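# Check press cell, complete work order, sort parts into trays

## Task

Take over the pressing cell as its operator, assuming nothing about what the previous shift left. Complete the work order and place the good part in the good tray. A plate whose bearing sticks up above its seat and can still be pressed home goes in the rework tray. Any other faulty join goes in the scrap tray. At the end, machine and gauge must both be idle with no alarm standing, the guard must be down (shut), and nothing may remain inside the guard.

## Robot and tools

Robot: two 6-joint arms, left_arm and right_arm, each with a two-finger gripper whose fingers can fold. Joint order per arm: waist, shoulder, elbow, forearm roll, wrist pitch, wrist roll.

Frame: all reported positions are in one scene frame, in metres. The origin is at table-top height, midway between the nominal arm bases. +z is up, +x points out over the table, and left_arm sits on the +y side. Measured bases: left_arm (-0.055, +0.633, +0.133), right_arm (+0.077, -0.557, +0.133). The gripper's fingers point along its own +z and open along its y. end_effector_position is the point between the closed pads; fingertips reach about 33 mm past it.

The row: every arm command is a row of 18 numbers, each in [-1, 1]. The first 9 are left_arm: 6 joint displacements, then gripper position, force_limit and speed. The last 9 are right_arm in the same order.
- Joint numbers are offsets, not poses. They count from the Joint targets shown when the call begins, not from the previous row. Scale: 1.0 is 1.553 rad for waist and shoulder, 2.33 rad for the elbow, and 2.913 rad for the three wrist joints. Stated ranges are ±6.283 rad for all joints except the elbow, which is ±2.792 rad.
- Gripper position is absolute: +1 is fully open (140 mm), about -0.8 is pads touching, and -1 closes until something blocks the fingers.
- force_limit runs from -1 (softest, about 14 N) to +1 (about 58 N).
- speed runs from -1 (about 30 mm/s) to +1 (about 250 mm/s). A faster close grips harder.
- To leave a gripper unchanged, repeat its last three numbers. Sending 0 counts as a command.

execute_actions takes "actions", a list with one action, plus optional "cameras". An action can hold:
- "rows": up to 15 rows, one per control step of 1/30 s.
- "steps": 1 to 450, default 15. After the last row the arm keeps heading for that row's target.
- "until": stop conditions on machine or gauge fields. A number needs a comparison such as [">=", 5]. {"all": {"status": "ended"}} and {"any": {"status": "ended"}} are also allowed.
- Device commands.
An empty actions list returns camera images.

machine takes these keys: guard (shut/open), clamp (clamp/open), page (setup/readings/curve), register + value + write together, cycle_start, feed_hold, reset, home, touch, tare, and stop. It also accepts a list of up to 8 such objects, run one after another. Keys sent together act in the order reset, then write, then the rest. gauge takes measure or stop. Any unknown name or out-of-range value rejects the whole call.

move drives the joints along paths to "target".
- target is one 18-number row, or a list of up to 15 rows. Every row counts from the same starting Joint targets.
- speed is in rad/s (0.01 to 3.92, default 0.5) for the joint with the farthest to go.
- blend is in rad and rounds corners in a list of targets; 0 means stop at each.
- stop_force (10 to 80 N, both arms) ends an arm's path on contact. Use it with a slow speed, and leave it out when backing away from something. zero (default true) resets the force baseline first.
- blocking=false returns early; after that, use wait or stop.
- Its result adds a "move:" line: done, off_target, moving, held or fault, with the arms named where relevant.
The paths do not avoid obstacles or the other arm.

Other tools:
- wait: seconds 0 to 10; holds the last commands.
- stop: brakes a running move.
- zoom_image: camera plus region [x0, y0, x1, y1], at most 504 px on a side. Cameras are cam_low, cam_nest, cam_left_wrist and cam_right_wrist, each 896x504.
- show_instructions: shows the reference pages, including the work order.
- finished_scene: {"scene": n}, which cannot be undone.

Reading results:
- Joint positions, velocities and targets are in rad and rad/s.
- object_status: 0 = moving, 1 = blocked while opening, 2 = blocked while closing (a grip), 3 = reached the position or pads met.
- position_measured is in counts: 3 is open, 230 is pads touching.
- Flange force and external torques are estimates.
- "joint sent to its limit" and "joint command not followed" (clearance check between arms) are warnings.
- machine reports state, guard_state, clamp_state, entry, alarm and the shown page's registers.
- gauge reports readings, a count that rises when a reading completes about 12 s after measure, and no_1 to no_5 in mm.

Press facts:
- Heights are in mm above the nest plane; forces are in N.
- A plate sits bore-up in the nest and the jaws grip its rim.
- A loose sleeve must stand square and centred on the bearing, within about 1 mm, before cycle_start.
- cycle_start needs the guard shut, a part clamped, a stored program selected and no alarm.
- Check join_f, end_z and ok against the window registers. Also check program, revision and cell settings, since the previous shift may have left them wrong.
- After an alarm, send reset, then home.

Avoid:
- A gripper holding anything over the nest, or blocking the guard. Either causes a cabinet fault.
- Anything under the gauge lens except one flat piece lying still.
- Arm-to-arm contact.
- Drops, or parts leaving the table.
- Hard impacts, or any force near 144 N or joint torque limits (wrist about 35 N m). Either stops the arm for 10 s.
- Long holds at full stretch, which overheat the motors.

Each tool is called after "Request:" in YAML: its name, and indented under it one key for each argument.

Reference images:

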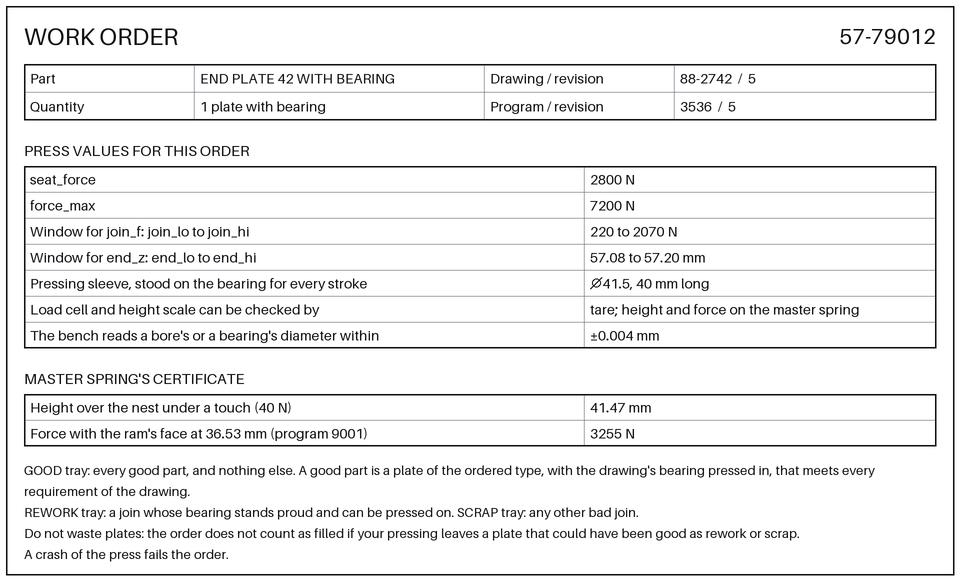

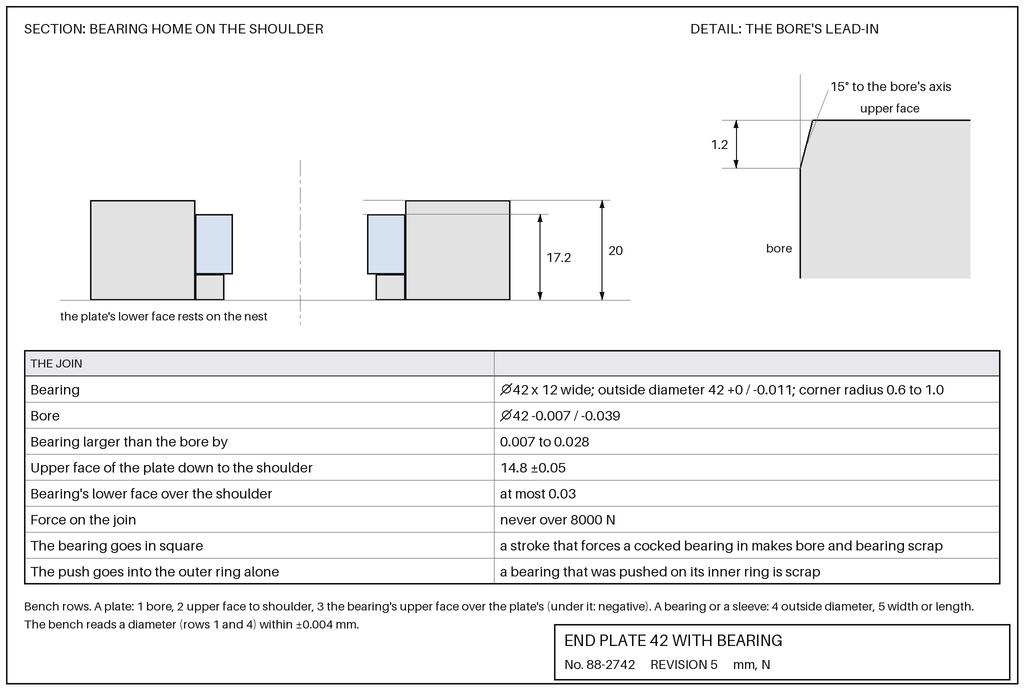

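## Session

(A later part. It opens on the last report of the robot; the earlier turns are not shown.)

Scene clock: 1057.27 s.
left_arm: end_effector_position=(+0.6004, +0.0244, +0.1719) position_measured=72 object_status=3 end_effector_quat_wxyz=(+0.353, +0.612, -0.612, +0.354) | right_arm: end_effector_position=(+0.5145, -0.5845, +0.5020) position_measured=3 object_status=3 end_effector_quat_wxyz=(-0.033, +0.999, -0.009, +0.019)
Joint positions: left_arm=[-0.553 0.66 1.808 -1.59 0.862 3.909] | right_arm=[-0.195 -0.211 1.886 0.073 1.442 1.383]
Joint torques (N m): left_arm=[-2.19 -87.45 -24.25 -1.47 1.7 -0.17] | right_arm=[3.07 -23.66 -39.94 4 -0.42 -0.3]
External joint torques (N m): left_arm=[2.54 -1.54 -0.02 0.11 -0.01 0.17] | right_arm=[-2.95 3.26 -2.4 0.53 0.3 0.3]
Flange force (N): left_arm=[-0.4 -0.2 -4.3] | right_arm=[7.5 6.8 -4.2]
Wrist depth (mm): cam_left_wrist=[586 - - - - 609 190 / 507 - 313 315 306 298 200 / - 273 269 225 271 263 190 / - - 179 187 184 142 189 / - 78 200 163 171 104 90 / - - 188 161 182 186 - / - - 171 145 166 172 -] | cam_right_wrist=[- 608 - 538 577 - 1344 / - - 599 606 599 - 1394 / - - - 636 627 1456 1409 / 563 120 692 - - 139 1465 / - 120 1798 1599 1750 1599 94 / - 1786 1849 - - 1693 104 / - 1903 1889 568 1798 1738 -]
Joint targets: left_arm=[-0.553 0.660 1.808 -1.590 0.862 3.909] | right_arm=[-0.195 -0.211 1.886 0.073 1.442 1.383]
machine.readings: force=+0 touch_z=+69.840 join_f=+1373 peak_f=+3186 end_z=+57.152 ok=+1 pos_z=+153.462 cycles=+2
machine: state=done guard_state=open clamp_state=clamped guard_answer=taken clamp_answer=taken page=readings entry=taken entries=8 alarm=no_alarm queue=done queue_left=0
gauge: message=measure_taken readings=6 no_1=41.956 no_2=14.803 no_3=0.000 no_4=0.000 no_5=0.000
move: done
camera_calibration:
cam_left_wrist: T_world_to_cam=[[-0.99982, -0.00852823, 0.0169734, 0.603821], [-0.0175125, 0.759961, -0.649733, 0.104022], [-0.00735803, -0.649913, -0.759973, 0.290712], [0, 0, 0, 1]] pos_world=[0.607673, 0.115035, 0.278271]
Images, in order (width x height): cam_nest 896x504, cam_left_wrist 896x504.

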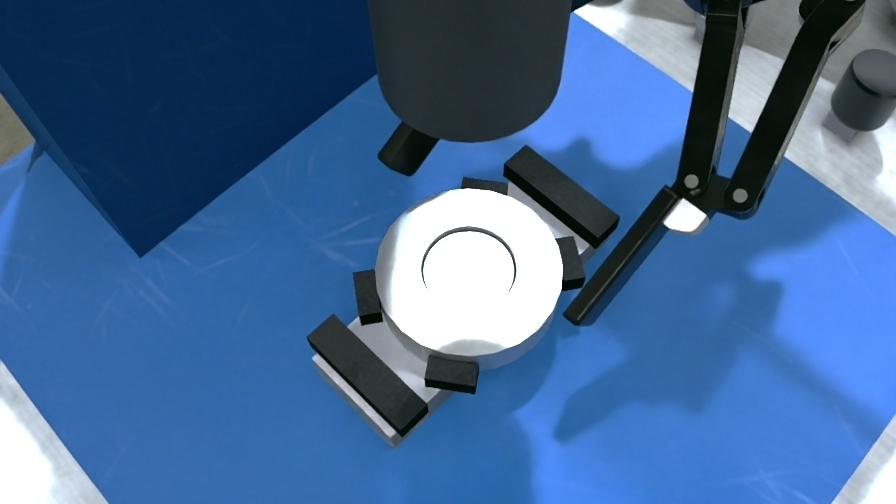

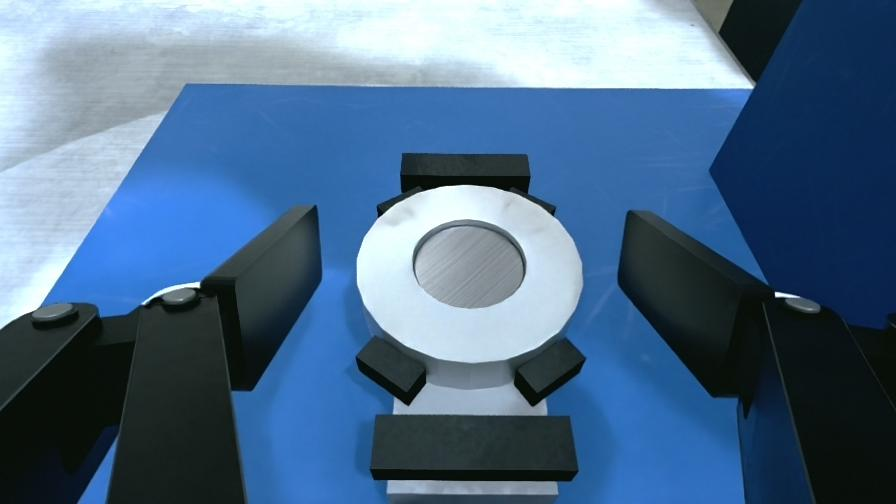

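Request:
execute_actions:
  actions:
    - {"machine":{"clamp":"open"},"steps":75}

Request:
move:
  target: [0,0.0208,0.0012,-0.0105,0.0003,0.0156,0.45,0,-1,0,0,0,0,0,0,1,1,1]
  speed: 0.03
  stop_force: 12

Request:
execute_actions:
  actions:
    - {"rows":[[0,0,0,0,0,0,-1,0,-1,0,0,0,0,0,0,1,1,1]],"steps":90}
  cameras: ["cam_nest","cam_left_wrist"]

Scene clock: 1062.53 s.
left_arm: end_effector_position=(+0.6004, +0.0244, +0.1719) position_measured=72 object_status=3 end_effector_quat_wxyz=(+0.353, +0.612, -0.612, +0.354) | right_arm: end_effector_position=(+0.5145, -0.5845, +0.5020) position_measured=3 object_status=3 end_effector_quat_wxyz=(-0.033, +0.999, -0.009, +0.019)
Joint positions: left_arm=[-0.553 0.66 1.808 -1.59 0.862 3.909] | right_arm=[-0.195 -0.211 1.886 0.073 1.442 1.383]
Joint torques (N m): left_arm=[-2.3 -87.28 -24.1 -1.51 1.62 -0.12] | right_arm=[3.26 -23.46 -40.1 4.05 -0.37 -0.28]
External joint torques (N m): left_arm=[2.48 -1.02 -0.02 0.15 0.06 0.12] | right_arm=[-3.15 3.41 -2.29 0.49 0.25 0.27]
Flange force (N): left_arm=[-0.7 -0.8 -3.8] | right_arm=[7.5 7.3 -3.9]
Wrist depth (mm): cam_left_wrist=[583 - 560 - 607 - 190 / 485 321 313 317 318 315 182 / 438 270 269 221 271 263 189 / - 234 164 186 184 142 181 / - 78 200 163 201 104 90 / - - 188 164 182 186 - / - - 174 140 169 172 -] | cam_right_wrist=[- - - - 561 581 1304 / - - - 587 628 587 1409 / - 647 - 625 - 622 1456 / - 119 - 660 - 139 1498 / - 120 1774 - 1682 1609 94 / - 1762 1727 606 1599 1798 104 / - 1903 1849 572 1786 1762 -]
Joint targets: left_arm=[-0.553 0.660 1.808 -1.590 0.862 3.909] | right_arm=[-0.195 -0.211 1.886 0.073 1.442 1.383]
Tool commands: left_gripper/position=+0.45 left_gripper/force_limit=+0.0 left_gripper/speed=-1.0 right_gripper/position=+1.0 right_gripper/force_limit=+1.0 right_gripper/speed=+1.0
machine.readings: force=+0 touch_z=+69.840 join_f=+1373 peak_f=+3186 end_z=+57.152 ok=+1 pos_z=+153.462 cycles=+2
machine: state=idle guard_state=open clamp_state=open guard_answer=taken clamp_answer=taken page=readings entry=taken entries=8 alarm=no_alarm queue=done queue_left=0
gauge: message=measure_taken readings=6 no_1=41.956 no_2=14.803 no_3=0.000 no_4=0.000 no_5=0.000

Scene clock: 1064.63 s.
left_arm: end_effector_position=(+0.6006, +0.0243, +0.1474) position_measured=72 object_status=3 end_effector_quat_wxyz=(+0.354, +0.613, -0.612, +0.354) | right_arm: end_effector_position=(+0.5145, -0.5845, +0.5020) position_measured=3 object_status=3 end_effector_quat_wxyz=(-0.033, +0.999, -0.009, +0.019)
Joint positions: left_arm=[-0.553 0.692 1.811 -1.62 0.863 3.954] | right_arm=[-0.195 -0.211 1.886 0.073 1.442 1.383]
Joint torques (N m): left_arm=[-2.59 -88.5 -22.86 -1.54 1.66 -0.15] | right_arm=[3.56 -23.71 -39.68 4.06 -0.42 -0.33]
External joint torques (N m): left_arm=[2.93 -1.35 -0.04 0.16 0.09 0.15] | right_arm=[-3.64 3.37 -2.87 0.48 0.29 0.33]
Flange force (N): left_arm=[-0.7 -0.9 -4.6] | right_arm=[8.0 8.3 -5.0]
Wrist depth (mm): cam_left_wrist=[- - 523 520 - - 184 / - - 271 220 275 276 191 / - 223 230 176 196 234 191 / 195 201 154 154 156 202 181 / - 78 172 141 154 104 90 / - - 162 139 157 158 - / - - 142 116 119 149 -] | cam_right_wrist=[512 559 586 603 - - 1330 / - - 619 601 586 - 1387 / - 605 - 644 - 1317 1448 / - 119 - 621 - 141 1525 / - 119 1693 - 1543 1619 94 / - 1836 1836 - 1750 1693 104 / - 1931 1917 573 1810 1762 -]
Joint targets: left_arm=[-0.553 0.692 1.811 -1.620 0.863 3.954] | right_arm=[-0.195 -0.211 1.886 0.073 1.442 1.383]
machine.readings: force=+0 touch_z=+69.840 join_f=+1373 peak_f=+3186 end_z=+57.152 ok=+1 pos_z=+153.462 cycles=+2
machine: state=idle guard_state=open clamp_state=open guard_answer=taken clamp_answer=taken page=readings entry=taken entries=8 alarm=no_alarm queue=done queue_left=0
gauge: message=measure_taken readings=6 no_1=41.956 no_2=14.803 no_3=0.000 no_4=0.000 no_5=0.000
move: done

Scene clock: 1067.83 s.
left_arm: end_effector_position=(+0.6006, +0.0243, +0.1474) position_measured=105 object_status=2 end_effector_quat_wxyz=(+0.354, +0.613, -0.612, +0.354) | right_arm: end_effector_position=(+0.5145, -0.5845, +0.5020) position_measured=3 object_status=3 end_effector_quat_wxyz=(-0.033, +0.999, -0.009, +0.019)
Joint positions: left_arm=[-0.553 0.692 1.811 -1.62 0.863 3.954] | right_arm=[-0.195 -0.211 1.886 0.073 1.442 1.383]
Joint torques (N m): left_arm=[-7.76 -78.19 -20.67 -0.57 -0.13 -0.07] | right_arm=[3.82 -23.67 -40 3.99 -0.43 -0.28]
External joint torques (N m): left_arm=[8.21 -12.13 -2.33 -0.81 1.89 0.07] | right_arm=[-3.73 2.94 -2.37 0.54 0.32 0.28]
Flange force (N): left_arm=[6.1 1.5 -19.6] | right_arm=[6.6 8.5 -4.4]
Wrist depth (mm): cam_left_wrist=[- - - 538 - 311 184 / - 268 271 222 275 276 191 / - 229 231 176 223 233 191 / - 202 144 155 152 207 181 / - 87 139 142 145 104 95 / - 88 159 139 157 - - / - - 118 116 119 - -] | cam_right_wrist=[- 605 606 - 570 - 1317 / - 631 622 - - - 1372 / 567 - 653 - - - 1456 / - 120 677 710 658 141 1516 / - 119 1750 820 1693 149 94 / - 1849 1798 - 1619 1849 104 / - 1990 1931 576 1862 1750 -]
Joint targets: left_arm=[-0.553 0.692 1.811 -1.620 0.863 3.954] | right_arm=[-0.195 -0.211 1.886 0.073 1.442 1.383]
machine.readings: force=+0 touch_z=+69.840 join_f=+1373 peak_f=+3186 end_z=+57.152 ok=+1 pos_z=+153.462 cycles=+2
machine: state=idle guard_state=open clamp_state=open guard_answer=taken clamp_answer=taken page=readings entry=taken entries=8 alarm=no_alarm queue=done queue_left=0
gauge: message=measure_taken readings=6 no_1=41.956 no_2=14.803 no_3=0.000 no_4=0.000 no_5=0.000
camera_calibration:
cam_left_wrist: T_world_to_cam=[[-0.999797, -0.0096447, 0.0176678, 0.604371], [-0.0188128, 0.759897, -0.649771, 0.0889164], [-0.00715882, -0.649972, -0.759924, 0.271967], [0, 0, 0, 1]] pos_world=[0.607868, 0.115033, 0.253772]
Images, in order (width x height): cam_nest 896x504, cam_left_wrist 896x504.

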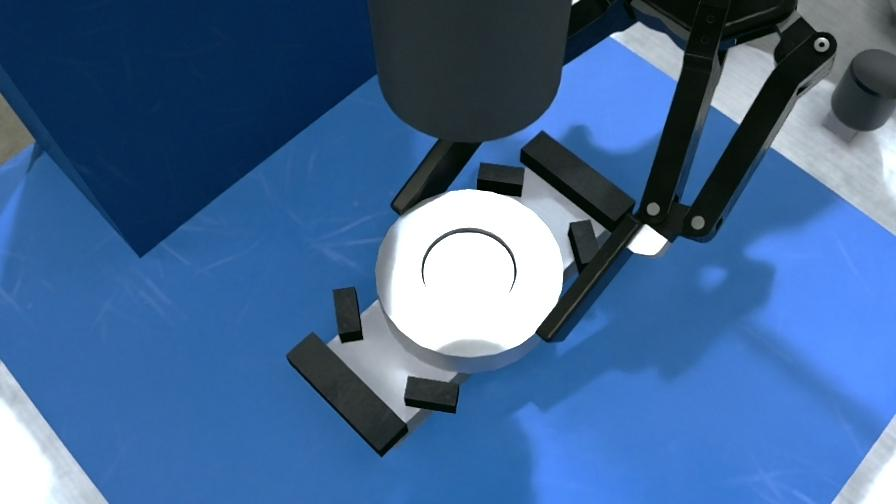

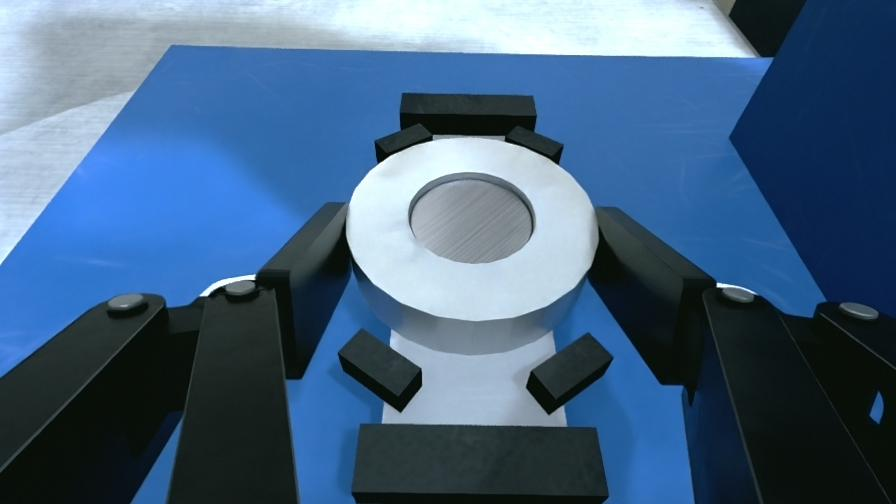

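Request:
move:
  target:
    - [0,-0.0206,-0.0013,0.0103,-0.0003,-0.0154,-1,0,-1,0,0,0,0,0,0,1,1,1]
    - [0.125,-0.0759,0.0456,0.0564,0.0396,-0.0037,-1,0,-1,0,0,0,0,0,0,1,1,1]
    - [0.2185,-0.171,0.0451,0.1183,0.0828,-0.0532,-1,0,-1,0,0,0,0,0,0,1,1,1]
    - [0.6265,-0.1446,0.1533,0.2396,0.1572,0.1018,-1,0,-1,0,0,0,0,0,0,1,1,1]
  blend: [0,0.03,0.05,0]
  speed: [0.04,0.15,0.5,0.5]
  cameras: ["cam_left_wrist","cam_nest"]

Scene clock: 1084.53 s.
left_arm: end_effector_position=(+0.4200, +0.6254, +0.1835) position_measured=105 object_status=2 end_effector_quat_wxyz=(+0.353, +0.613, -0.612, +0.354) | right_arm: end_effector_position=(+0.5145, -0.5845, +0.5020) position_measured=3 object_status=3 end_effector_quat_wxyz=(-0.033, +0.999, -0.009, +0.019)
Joint positions: left_arm=[0.42 0.468 2.168 -0.922 1.321 4.251] | right_arm=[-0.195 -0.211 1.886 0.073 1.442 1.383]
Joint torques (N m): left_arm=[-1.89 -64.07 -17.41 -0.35 3.19 -0.13] | right_arm=[3.51 -23.83 -39.95 3.97 -0.4 -0.22]
External joint torques (N m): left_arm=[2.08 0.41 0.96 0.59 -1 0.13] | right_arm=[-3.25 2.89 -2.7 0.61 0.28 0.22]
Flange force (N): left_arm=[-3.0 3.6 -1.2] | right_arm=[7.1 7.6 -4.8]
Wrist depth (mm): cam_left_wrist=[- 531 529 - 1279 2702 2730 / 444 434 547 453 1255 2225 2153 / 367 - - 174 446 1878 1839 / 340 334 136 155 152 1595 1655 / - 87 128 141 147 103 1505 / - 88 298 305 306 - - / - - 271 275 278 - -] | cam_right_wrist=[- - - - - 581 1330 / - - - 624 594 593 1365 / - - 653 667 - 619 1465 / - 120 695 - - 141 1481 / - 119 1704 - 1629 1609 94 / - 1810 1810 - 1750 1704 104 / - 1990 1798 577 1810 1738 -]
Joint targets: left_arm=[0.420 0.468 2.168 -0.922 1.321 4.251] | right_arm=[-0.195 -0.211 1.886 0.073 1.442 1.383]
machine.readings: force=+0 touch_z=+69.840 join_f=+1373 peak_f=+3186 end_z=+57.152 ok=+1 pos_z=+153.462 cycles=+2
machine: state=idle guard_state=open clamp_state=open guard_answer=taken clamp_answer=taken page=readings entry=taken entries=8 alarm=no_alarm queue=done queue_left=0
gauge: message=measure_taken readings=6 no_1=41.956 no_2=14.803 no_3=0.000 no_4=0.000 no_5=0.000
move: done
camera_calibration:
cam_left_wrist: T_world_to_cam=[[-0.999818, -0.00935062, 0.0166259, 0.428972], [-0.0179122, 0.759898, -0.649795, -0.348105], [-0.00655798, -0.649975, -0.759928, 0.688485], [0, 0, 0, 1]] pos_world=[0.427173, 0.716033, 0.28987]
Images, in order (width x height): cam_nest 896x504, cam_left_wrist 896x504.

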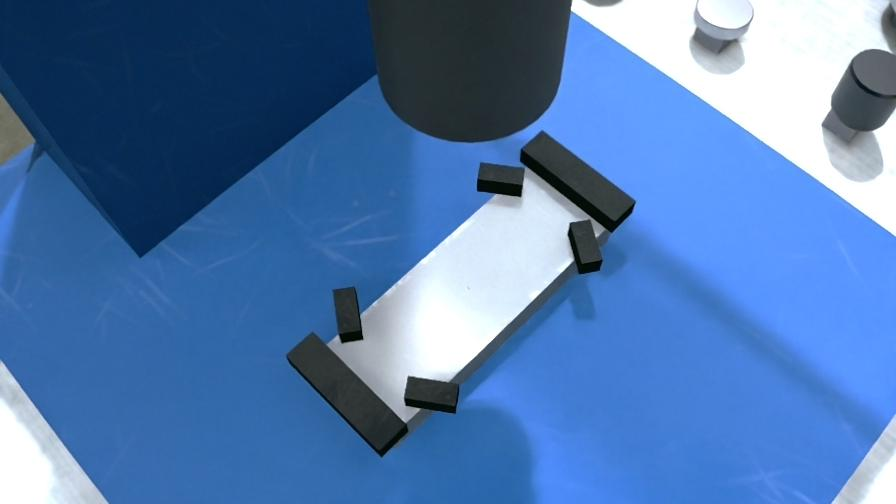

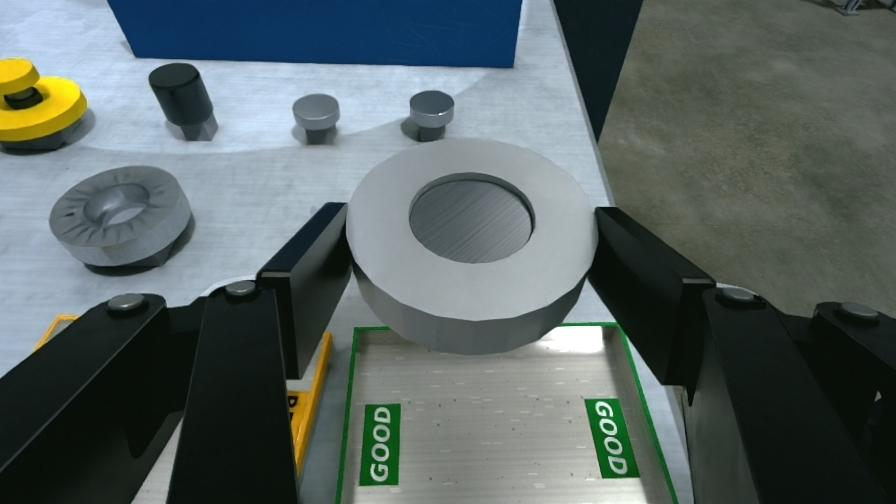

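Request:
move:
  target: [0.0323,0.1093,0.0074,-0.0012,-0.0332,0.0578,-1,0,-1,0,0,0,0,0,0,1,1,1]
  speed: 0.2
  cameras: ["cam_left_wrist"]

Request:
move:
  target: [0,0.072,-0.0054,-0.0108,-0.0202,0.0296,-1,0,-1,0,0,0,0,0,0,1,1,1]
  speed: 0.05
  stop_force: 12
  cameras: ["cam_left_wrist"]

Scene clock: 1094.13 s.
left_arm: end_effector_position=(+0.3999, +0.6457, +0.0866) position_measured=105 object_status=2 end_effector_quat_wxyz=(+0.353, +0.613, -0.612, +0.354) | right_arm: end_effector_position=(+0.5145, -0.5845, +0.5020) position_measured=3 object_status=3 end_effector_quat_wxyz=(-0.033, +0.999, -0.009, +0.019)
Joint positions: left_arm=[0.471 0.638 2.186 -0.926 1.224 4.419] | right_arm=[-0.195 -0.211 1.886 0.073 1.442 1.383]
Joint torques (N m): left_arm=[-2.2 -70.58 -9.13 -0.35 3.2 -0.22] | right_arm=[3.31 -23.67 -39.99 4.04 -0.44 -0.31]
External joint torques (N m): left_arm=[2.43 -0.26 0.37 0.52 -0.87 0.21] | right_arm=[-3.33 3.39 -2.26 0.48 0.32 0.31]
Flange force (N): left_arm=[-2.1 3.8 -2.8] | right_arm=[7.4 7.6 -4.0]
Wrist depth (mm): cam_left_wrist=[310 - - 310 400 2407 2407 / 282 - - 283 278 2053 2006 / 260 257 - 177 172 1698 1720 / 248 250 143 155 152 1463 1522 / - 87 214 143 154 103 1344 / - 88 198 203 204 - - / - - 182 187 180 - -] | cam_right_wrist=[- 605 595 613 - - 1323 / 558 - - - - - 1402 / - - 608 642 633 624 1456 / - 119 - 662 631 139 1481 / - 119 1750 - 1609 1619 94 / - 1836 1786 - - 1727 104 / - 1931 630 570 1836 - -]
Joint targets: left_arm=[0.471 0.638 2.186 -0.926 1.224 4.419] | right_arm=[-0.195 -0.211 1.886 0.073 1.442 1.383]
machine.readings: force=+0 touch_z=+69.840 join_f=+1373 peak_f=+3186 end_z=+57.152 ok=+1 pos_z=+153.462 cycles=+2
machine: state=idle guard_state=open clamp_state=open guard_answer=taken clamp_answer=taken page=readings entry=taken entries=8 alarm=no_alarm queue=done queue_left=0
gauge: message=measure_taken readings=6 no_1=41.956 no_2=14.803 no_3=0.000 no_4=0.000 no_5=0.000
move: done
camera_calibration:
cam_left_wrist: T_world_to_cam=[[-0.999811, -0.00938205, 0.0170512, 0.410715], [-0.0182135, 0.759807, -0.649893, -0.426785], [-0.00685833, -0.650081, -0.759834, 0.628083], [0, 0, 0, 1]] pos_world=[0.407171, 0.736432, 0.192871]
Images, in order (width x height): cam_left_wrist 896x504.

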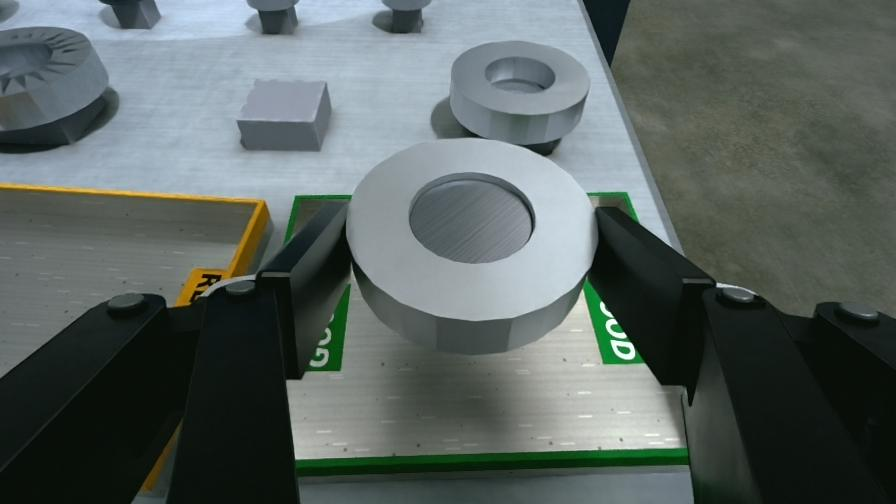

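Scene clock: 1097.27 s.
left_arm: end_effector_position=(+0.3998, +0.6457, +0.0279) position_measured=105 object_status=2 end_effector_quat_wxyz=(+0.353, +0.613, -0.612, +0.354) | right_arm: end_effector_position=(+0.5145, -0.5845, +0.5020) position_measured=3 object_status=3 end_effector_quat_wxyz=(-0.033, +0.999, -0.009, +0.019)
Joint positions: left_arm=[0.471 0.749 2.173 -0.957 1.166 4.505] | right_arm=[-0.195 -0.211 1.886 0.073 1.442 1.383]
Joint torques (N m): left_arm=[-2.67 -71.82 -6.09 -0.37 0.36 -0.25] | right_arm=[3.42 -23.32 -39.94 4.02 -0.42 -0.3]
External joint torques (N m): left_arm=[2.82 -4.16 1.43 0.46 2.02 0.25] | right_arm=[-3.41 2.69 -2.46 0.51 0.31 0.3]
Flange force (N): left_arm=[6.7 5.7 -8.7] | right_arm=[6.4 7.7 -4.5]
Wrist depth (mm): cam_left_wrist=[- - 288 240 233 2283 2283 / 214 213 217 219 220 1892 1947 / 200 189 202 177 200 206 1635 / 175 163 147 155 152 171 1401 / - 88 150 143 152 103 95 / - - 137 132 130 - - / - - 128 - - - -] | cam_right_wrist=[- 606 582 - - - 1330 / - - 627 - - - 1387 / - - - 642 631 1525 1432 / 529 120 674 670 - 139 1498 / - 119 1738 817 1671 139 94 / - 1823 1823 - 1750 1682 104 / - 2005 1876 574 612 1786 -]
Joint targets: left_arm=[0.471 0.749 2.173 -0.957 1.166 4.505] | right_arm=[-0.195 -0.211 1.886 0.073 1.442 1.383]
machine.readings: force=+0 touch_z=+69.840 join_f=+1373 peak_f=+3186 end_z=+57.152 ok=+1 pos_z=+153.462 cycles=+2
machine: state=idle guard_state=open clamp_state=open guard_answer=taken clamp_answer=taken page=readings entry=taken entries=8 alarm=no_alarm queue=done queue_left=0
gauge: message=measure_taken readings=6 no_1=41.956 no_2=14.803 no_3=0.000 no_4=0.000 no_5=0.000
move: contact (left_arm)
camera_calibration:
cam_left_wrist: T_world_to_cam=[[-0.999814, -0.00923483, 0.0169182, 0.411527], [-0.0180132, 0.759993, -0.649682, -0.465183], [-0.006858, -0.649866, -0.760018, 0.583347], [0, 0, 0, 1]] pos_world=[0.407072, 0.736434, 0.134171]
Images, in order (width x height): cam_left_wrist 896x504.

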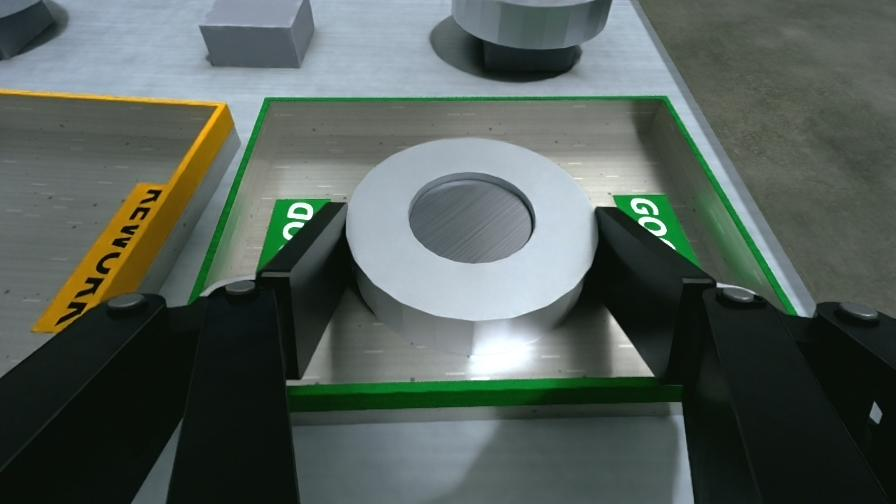

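Request:
execute_actions:
  actions:
    - {"rows":[[0,0,0,0,0,0,0.4,0,-1,0,0,0,0,0,0,1,1,1]],"steps":75}
  cameras: ["cam_left_wrist"]

Scene clock: 1101.43 s.
left_arm: end_effector_position=(+0.3998, +0.6457, +0.0279) position_measured=78 object_status=3 end_effector_quat_wxyz=(+0.353, +0.613, -0.612, +0.354) | right_arm: end_effector_position=(+0.5145, -0.5845, +0.5020) position_measured=3 object_status=3 end_effector_quat_wxyz=(-0.033, +0.999, -0.009, +0.019)
Joint positions: left_arm=[0.471 0.749 2.173 -0.957 1.166 4.505] | right_arm=[-0.195 -0.211 1.886 0.073 1.442 1.383]
Joint torques (N m): left_arm=[-2.58 -74.25 -4.85 -0.08 2.32 -0.04] | right_arm=[2.92 -23.56 -39.8 4.02 -0.37 -0.25]
External joint torques (N m): left_arm=[2.77 -1.67 0.18 0.18 0.05 0.04] | right_arm=[-3 3.23 -2.65 0.52 0.25 0.25]
Flange force (N): left_arm=[0.8 3.5 -5.3] | right_arm=[7.8 7.0 -4.5]
Wrist depth (mm): cam_left_wrist=[- - - - 237 2136 2323 / 215 207 217 217 222 1777 1933 / 198 183 200 175 192 199 1635 / 174 163 155 154 151 154 1424 / - 78 153 143 154 108 170 / - - 130 128 137 131 - / - - - - 133 - -] | cam_right_wrist=[- - - - - - 1365 / - 628 - 567 612 621 1379 / - 684 - 675 - 1609 1543 / - 120 674 - - 140 1525 / - 119 1750 - 1640 1599 94 / - 1798 1810 595 1693 1693 104 / - 1917 1849 559 1798 1786 -]
Joint targets: left_arm=[0.471 0.749 2.173 -0.957 1.166 4.505] | right_arm=[-0.195 -0.211 1.886 0.073 1.442 1.383]
machine.readings: force=+0 touch_z=+69.840 join_f=+1373 peak_f=+3186 end_z=+57.152 ok=+1 pos_z=+153.462 cycles=+2
machine: state=idle guard_state=open clamp_state=open guard_answer=taken clamp_answer=taken page=readings entry=taken entries=8 alarm=no_alarm queue=done queue_left=0
gauge: message=measure_taken readings=6 no_1=41.956 no_2=14.803 no_3=0.000 no_4=0.000 no_5=0.000
camera_calibration:
cam_left_wrist: T_world_to_cam=[[-0.999812, -0.00931076, 0.0169832, 0.411573], [-0.0181132, 0.759992, -0.64968, -0.465142], [-0.00685809, -0.649866, -0.760018, 0.583347], [0, 0, 0, 1]] pos_world=[0.407072, 0.736434, 0.134171]
Images, in order (width x height): cam_left_wrist 896x504.

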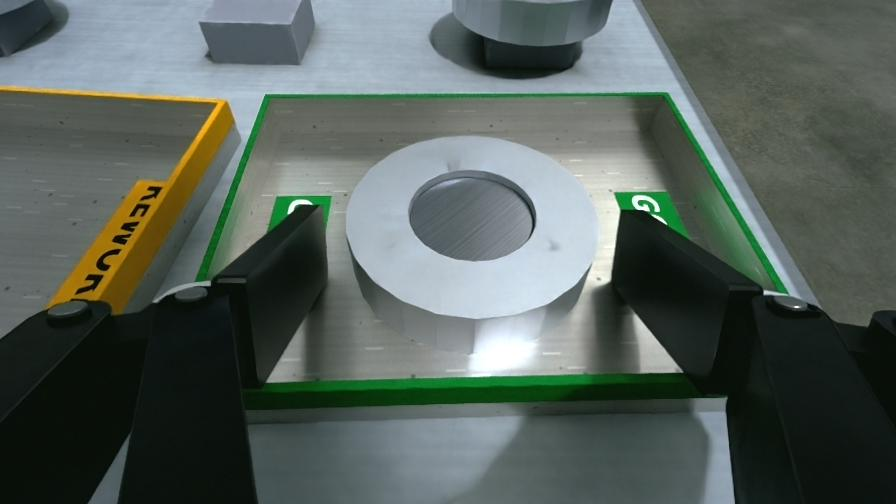

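Request:
move:
  target: [0,-0.0720,0.0054,0.0108,0.0202,-0.0296,0.4,0,-1,0,0,0,0,0,0,1,1,1]
  speed: 0.12

Request:
execute_actions:
  actions:
    - {"rows":[[-0.0328,-0.1093,-0.0074,0.0012,0.0332,-0.0578,0.4,0,-1,0,0,0,0,0,0,1,1,1]],"machine":{"guard":"shut"},"steps":150,"until":{"machine":{"guard_state":"shut"}}}
  cameras: ["cam_left_wrist","cam_nest"]

Scene clock: 1104.47 s.
left_arm: end_effector_position=(+0.3999, +0.6457, +0.0870) position_measured=78 object_status=3 end_effector_quat_wxyz=(+0.353, +0.613, -0.612, +0.354) | right_arm: end_effector_position=(+0.5145, -0.5845, +0.5020) position_measured=3 object_status=3 end_effector_quat_wxyz=(-0.033, +0.999, -0.009, +0.019)
Joint positions: left_arm=[0.471 0.637 2.186 -0.926 1.225 4.419] | right_arm=[-0.195 -0.211 1.886 0.073 1.442 1.383]
Joint torques (N m): left_arm=[-2.41 -69.86 -9.04 0.05 2.23 -0.11] | right_arm=[3.29 -23.52 -40.03 4.01 -0.38 -0.29]
External joint torques (N m): left_arm=[2.43 -1.24 0.15 0.11 0.09 0.11] | right_arm=[-2.87 2.81 -2.38 0.55 0.26 0.28]
Flange force (N): left_arm=[0.3 3.2 -4.2] | right_arm=[6.8 6.5 -4.2]
Wrist depth (mm): cam_left_wrist=[308 - - 402 321 2430 2498 / 291 - - 279 282 1991 1991 / 294 - - 297 290 1720 1731 / 252 254 242 230 250 1447 1496 / - 78 221 207 217 109 1305 / - - 203 190 200 - - / - - 183 188 177 - -] | cam_right_wrist=[- - - - 541 566 1317 / - - - 601 - 594 1372 / 563 660 645 - 624 1448 1456 / - 129 - - - 139 1609 / - 119 1682 - 1571 1629 94 / - 1823 1762 - 1774 1715 104 / - 1889 1946 574 1786 1738 -]
Joint targets: left_arm=[0.471 0.637 2.186 -0.926 1.225 4.419] | right_arm=[-0.195 -0.211 1.886 0.073 1.442 1.383]
machine.readings: force=+0 touch_z=+69.840 join_f=+1373 peak_f=+3186 end_z=+57.152 ok=+1 pos_z=+153.462 cycles=+2
machine: state=idle guard_state=open clamp_state=open guard_answer=taken clamp_answer=taken page=readings entry=taken entries=8 alarm=no_alarm queue=done queue_left=0
gauge: message=measure_taken readings=6 no_1=41.956 no_2=14.803 no_3=0.000 no_4=0.000 no_5=0.000
move: done

Scene clock: 1106.17 s.
left_arm: end_effector_position=(+0.4199, +0.6250, +0.1840) position_measured=78 object_status=3 end_effector_quat_wxyz=(+0.353, +0.612, -0.612, +0.354) | right_arm: end_effector_position=(+0.5145, -0.5845, +0.5020) position_measured=3 object_status=3 end_effector_quat_wxyz=(-0.033, +0.999, -0.009, +0.019)
Joint positions: left_arm=[0.42 0.467 2.168 -0.922 1.321 4.25] | right_arm=[-0.195 -0.211 1.886 0.073 1.442 1.383]
Joint torques (N m): left_arm=[-1.38 -62.52 -16.34 0.17 2.08 -0.04] | right_arm=[3.36 -23.44 -40.07 3.98 -0.39 -0.29]
External joint torques (N m): left_arm=[1.57 -1.22 -0.09 0.07 0.09 0.04] | right_arm=[-3.41 2.71 -2.33 0.55 0.28 0.29]
Flange force (N): left_arm=[0.8 2.2 -3.0] | right_arm=[6.3 7.8 -4.2]
Wrist depth (mm): cam_left_wrist=[614 - - - 1261 2648 2675 / 468 454 - - 2037 2207 2225 / 368 427 - 441 448 1919 1878 / 338 344 157 340 332 1615 1615 / - 78 313 325 331 108 1455 / - - 300 299 308 - - / - - 278 268 271 - -] | cam_right_wrist=[- - - 566 - 567 1337 / - - 595 - 616 1490 1372 / - 625 668 609 - 1561 1456 / - 119 - 667 657 139 1516 / - 119 1750 - 1650 667 94 / - 1786 1786 - 1798 1704 104 / - 1862 507 577 1823 1798 -]
Joint targets: left_arm=[0.420 0.467 2.168 -0.922 1.321 4.250] | right_arm=[-0.195 -0.211 1.886 0.073 1.442 1.383]
machine.readings: force=+0 touch_z=+69.840 join_f=+1373 peak_f=+3186 end_z=+57.152 ok=+1 pos_z=+153.462 cycles=+2
machine: state=idle guard_state=shut clamp_state=open guard_answer=taken clamp_answer=taken page=readings entry=taken entries=8 alarm=no_alarm queue=running queue_left=0
gauge: message=measure_taken readings=6 no_1=41.956 no_2=14.803 no_3=0.000 no_4=0.000 no_5=0.000
camera_calibration:
cam_left_wrist: T_world_to_cam=[[-0.999826, -0.00842658, 0.0166274, 0.428304], [-0.0172119, 0.75982, -0.649906, -0.347752], [-0.00715736, -0.650079, -0.759833, 0.688833], [0, 0, 0, 1]] pos_world=[0.427175, 0.715634, 0.29027]
Images, in order (width x height): cam_nest 896x504, cam_left_wrist 896x504.

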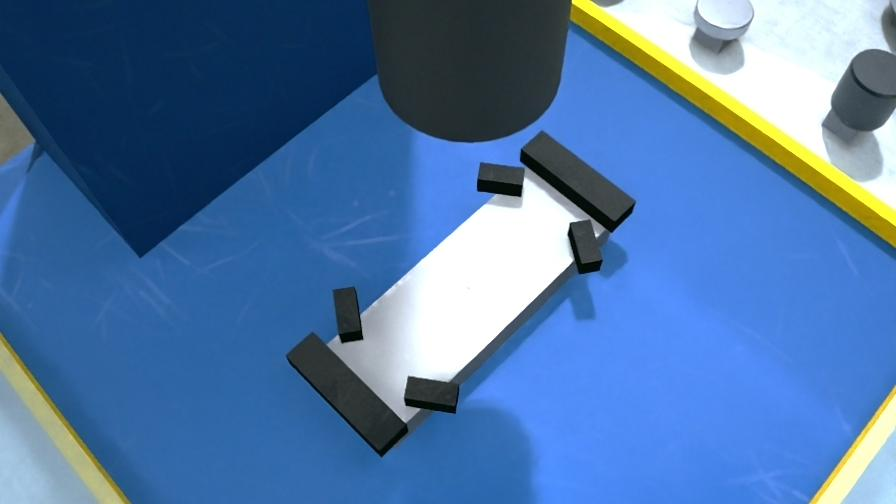

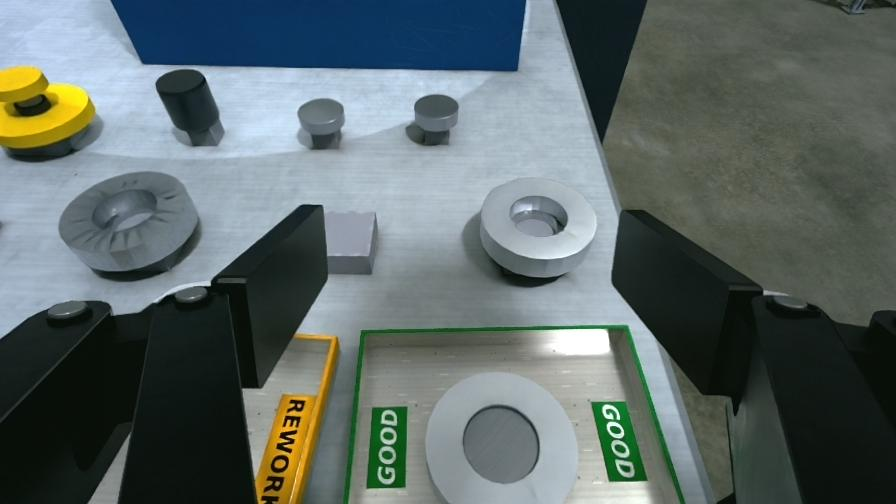

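Request:
finished_scene:
  scene: 1

The scene is finished: the task was done.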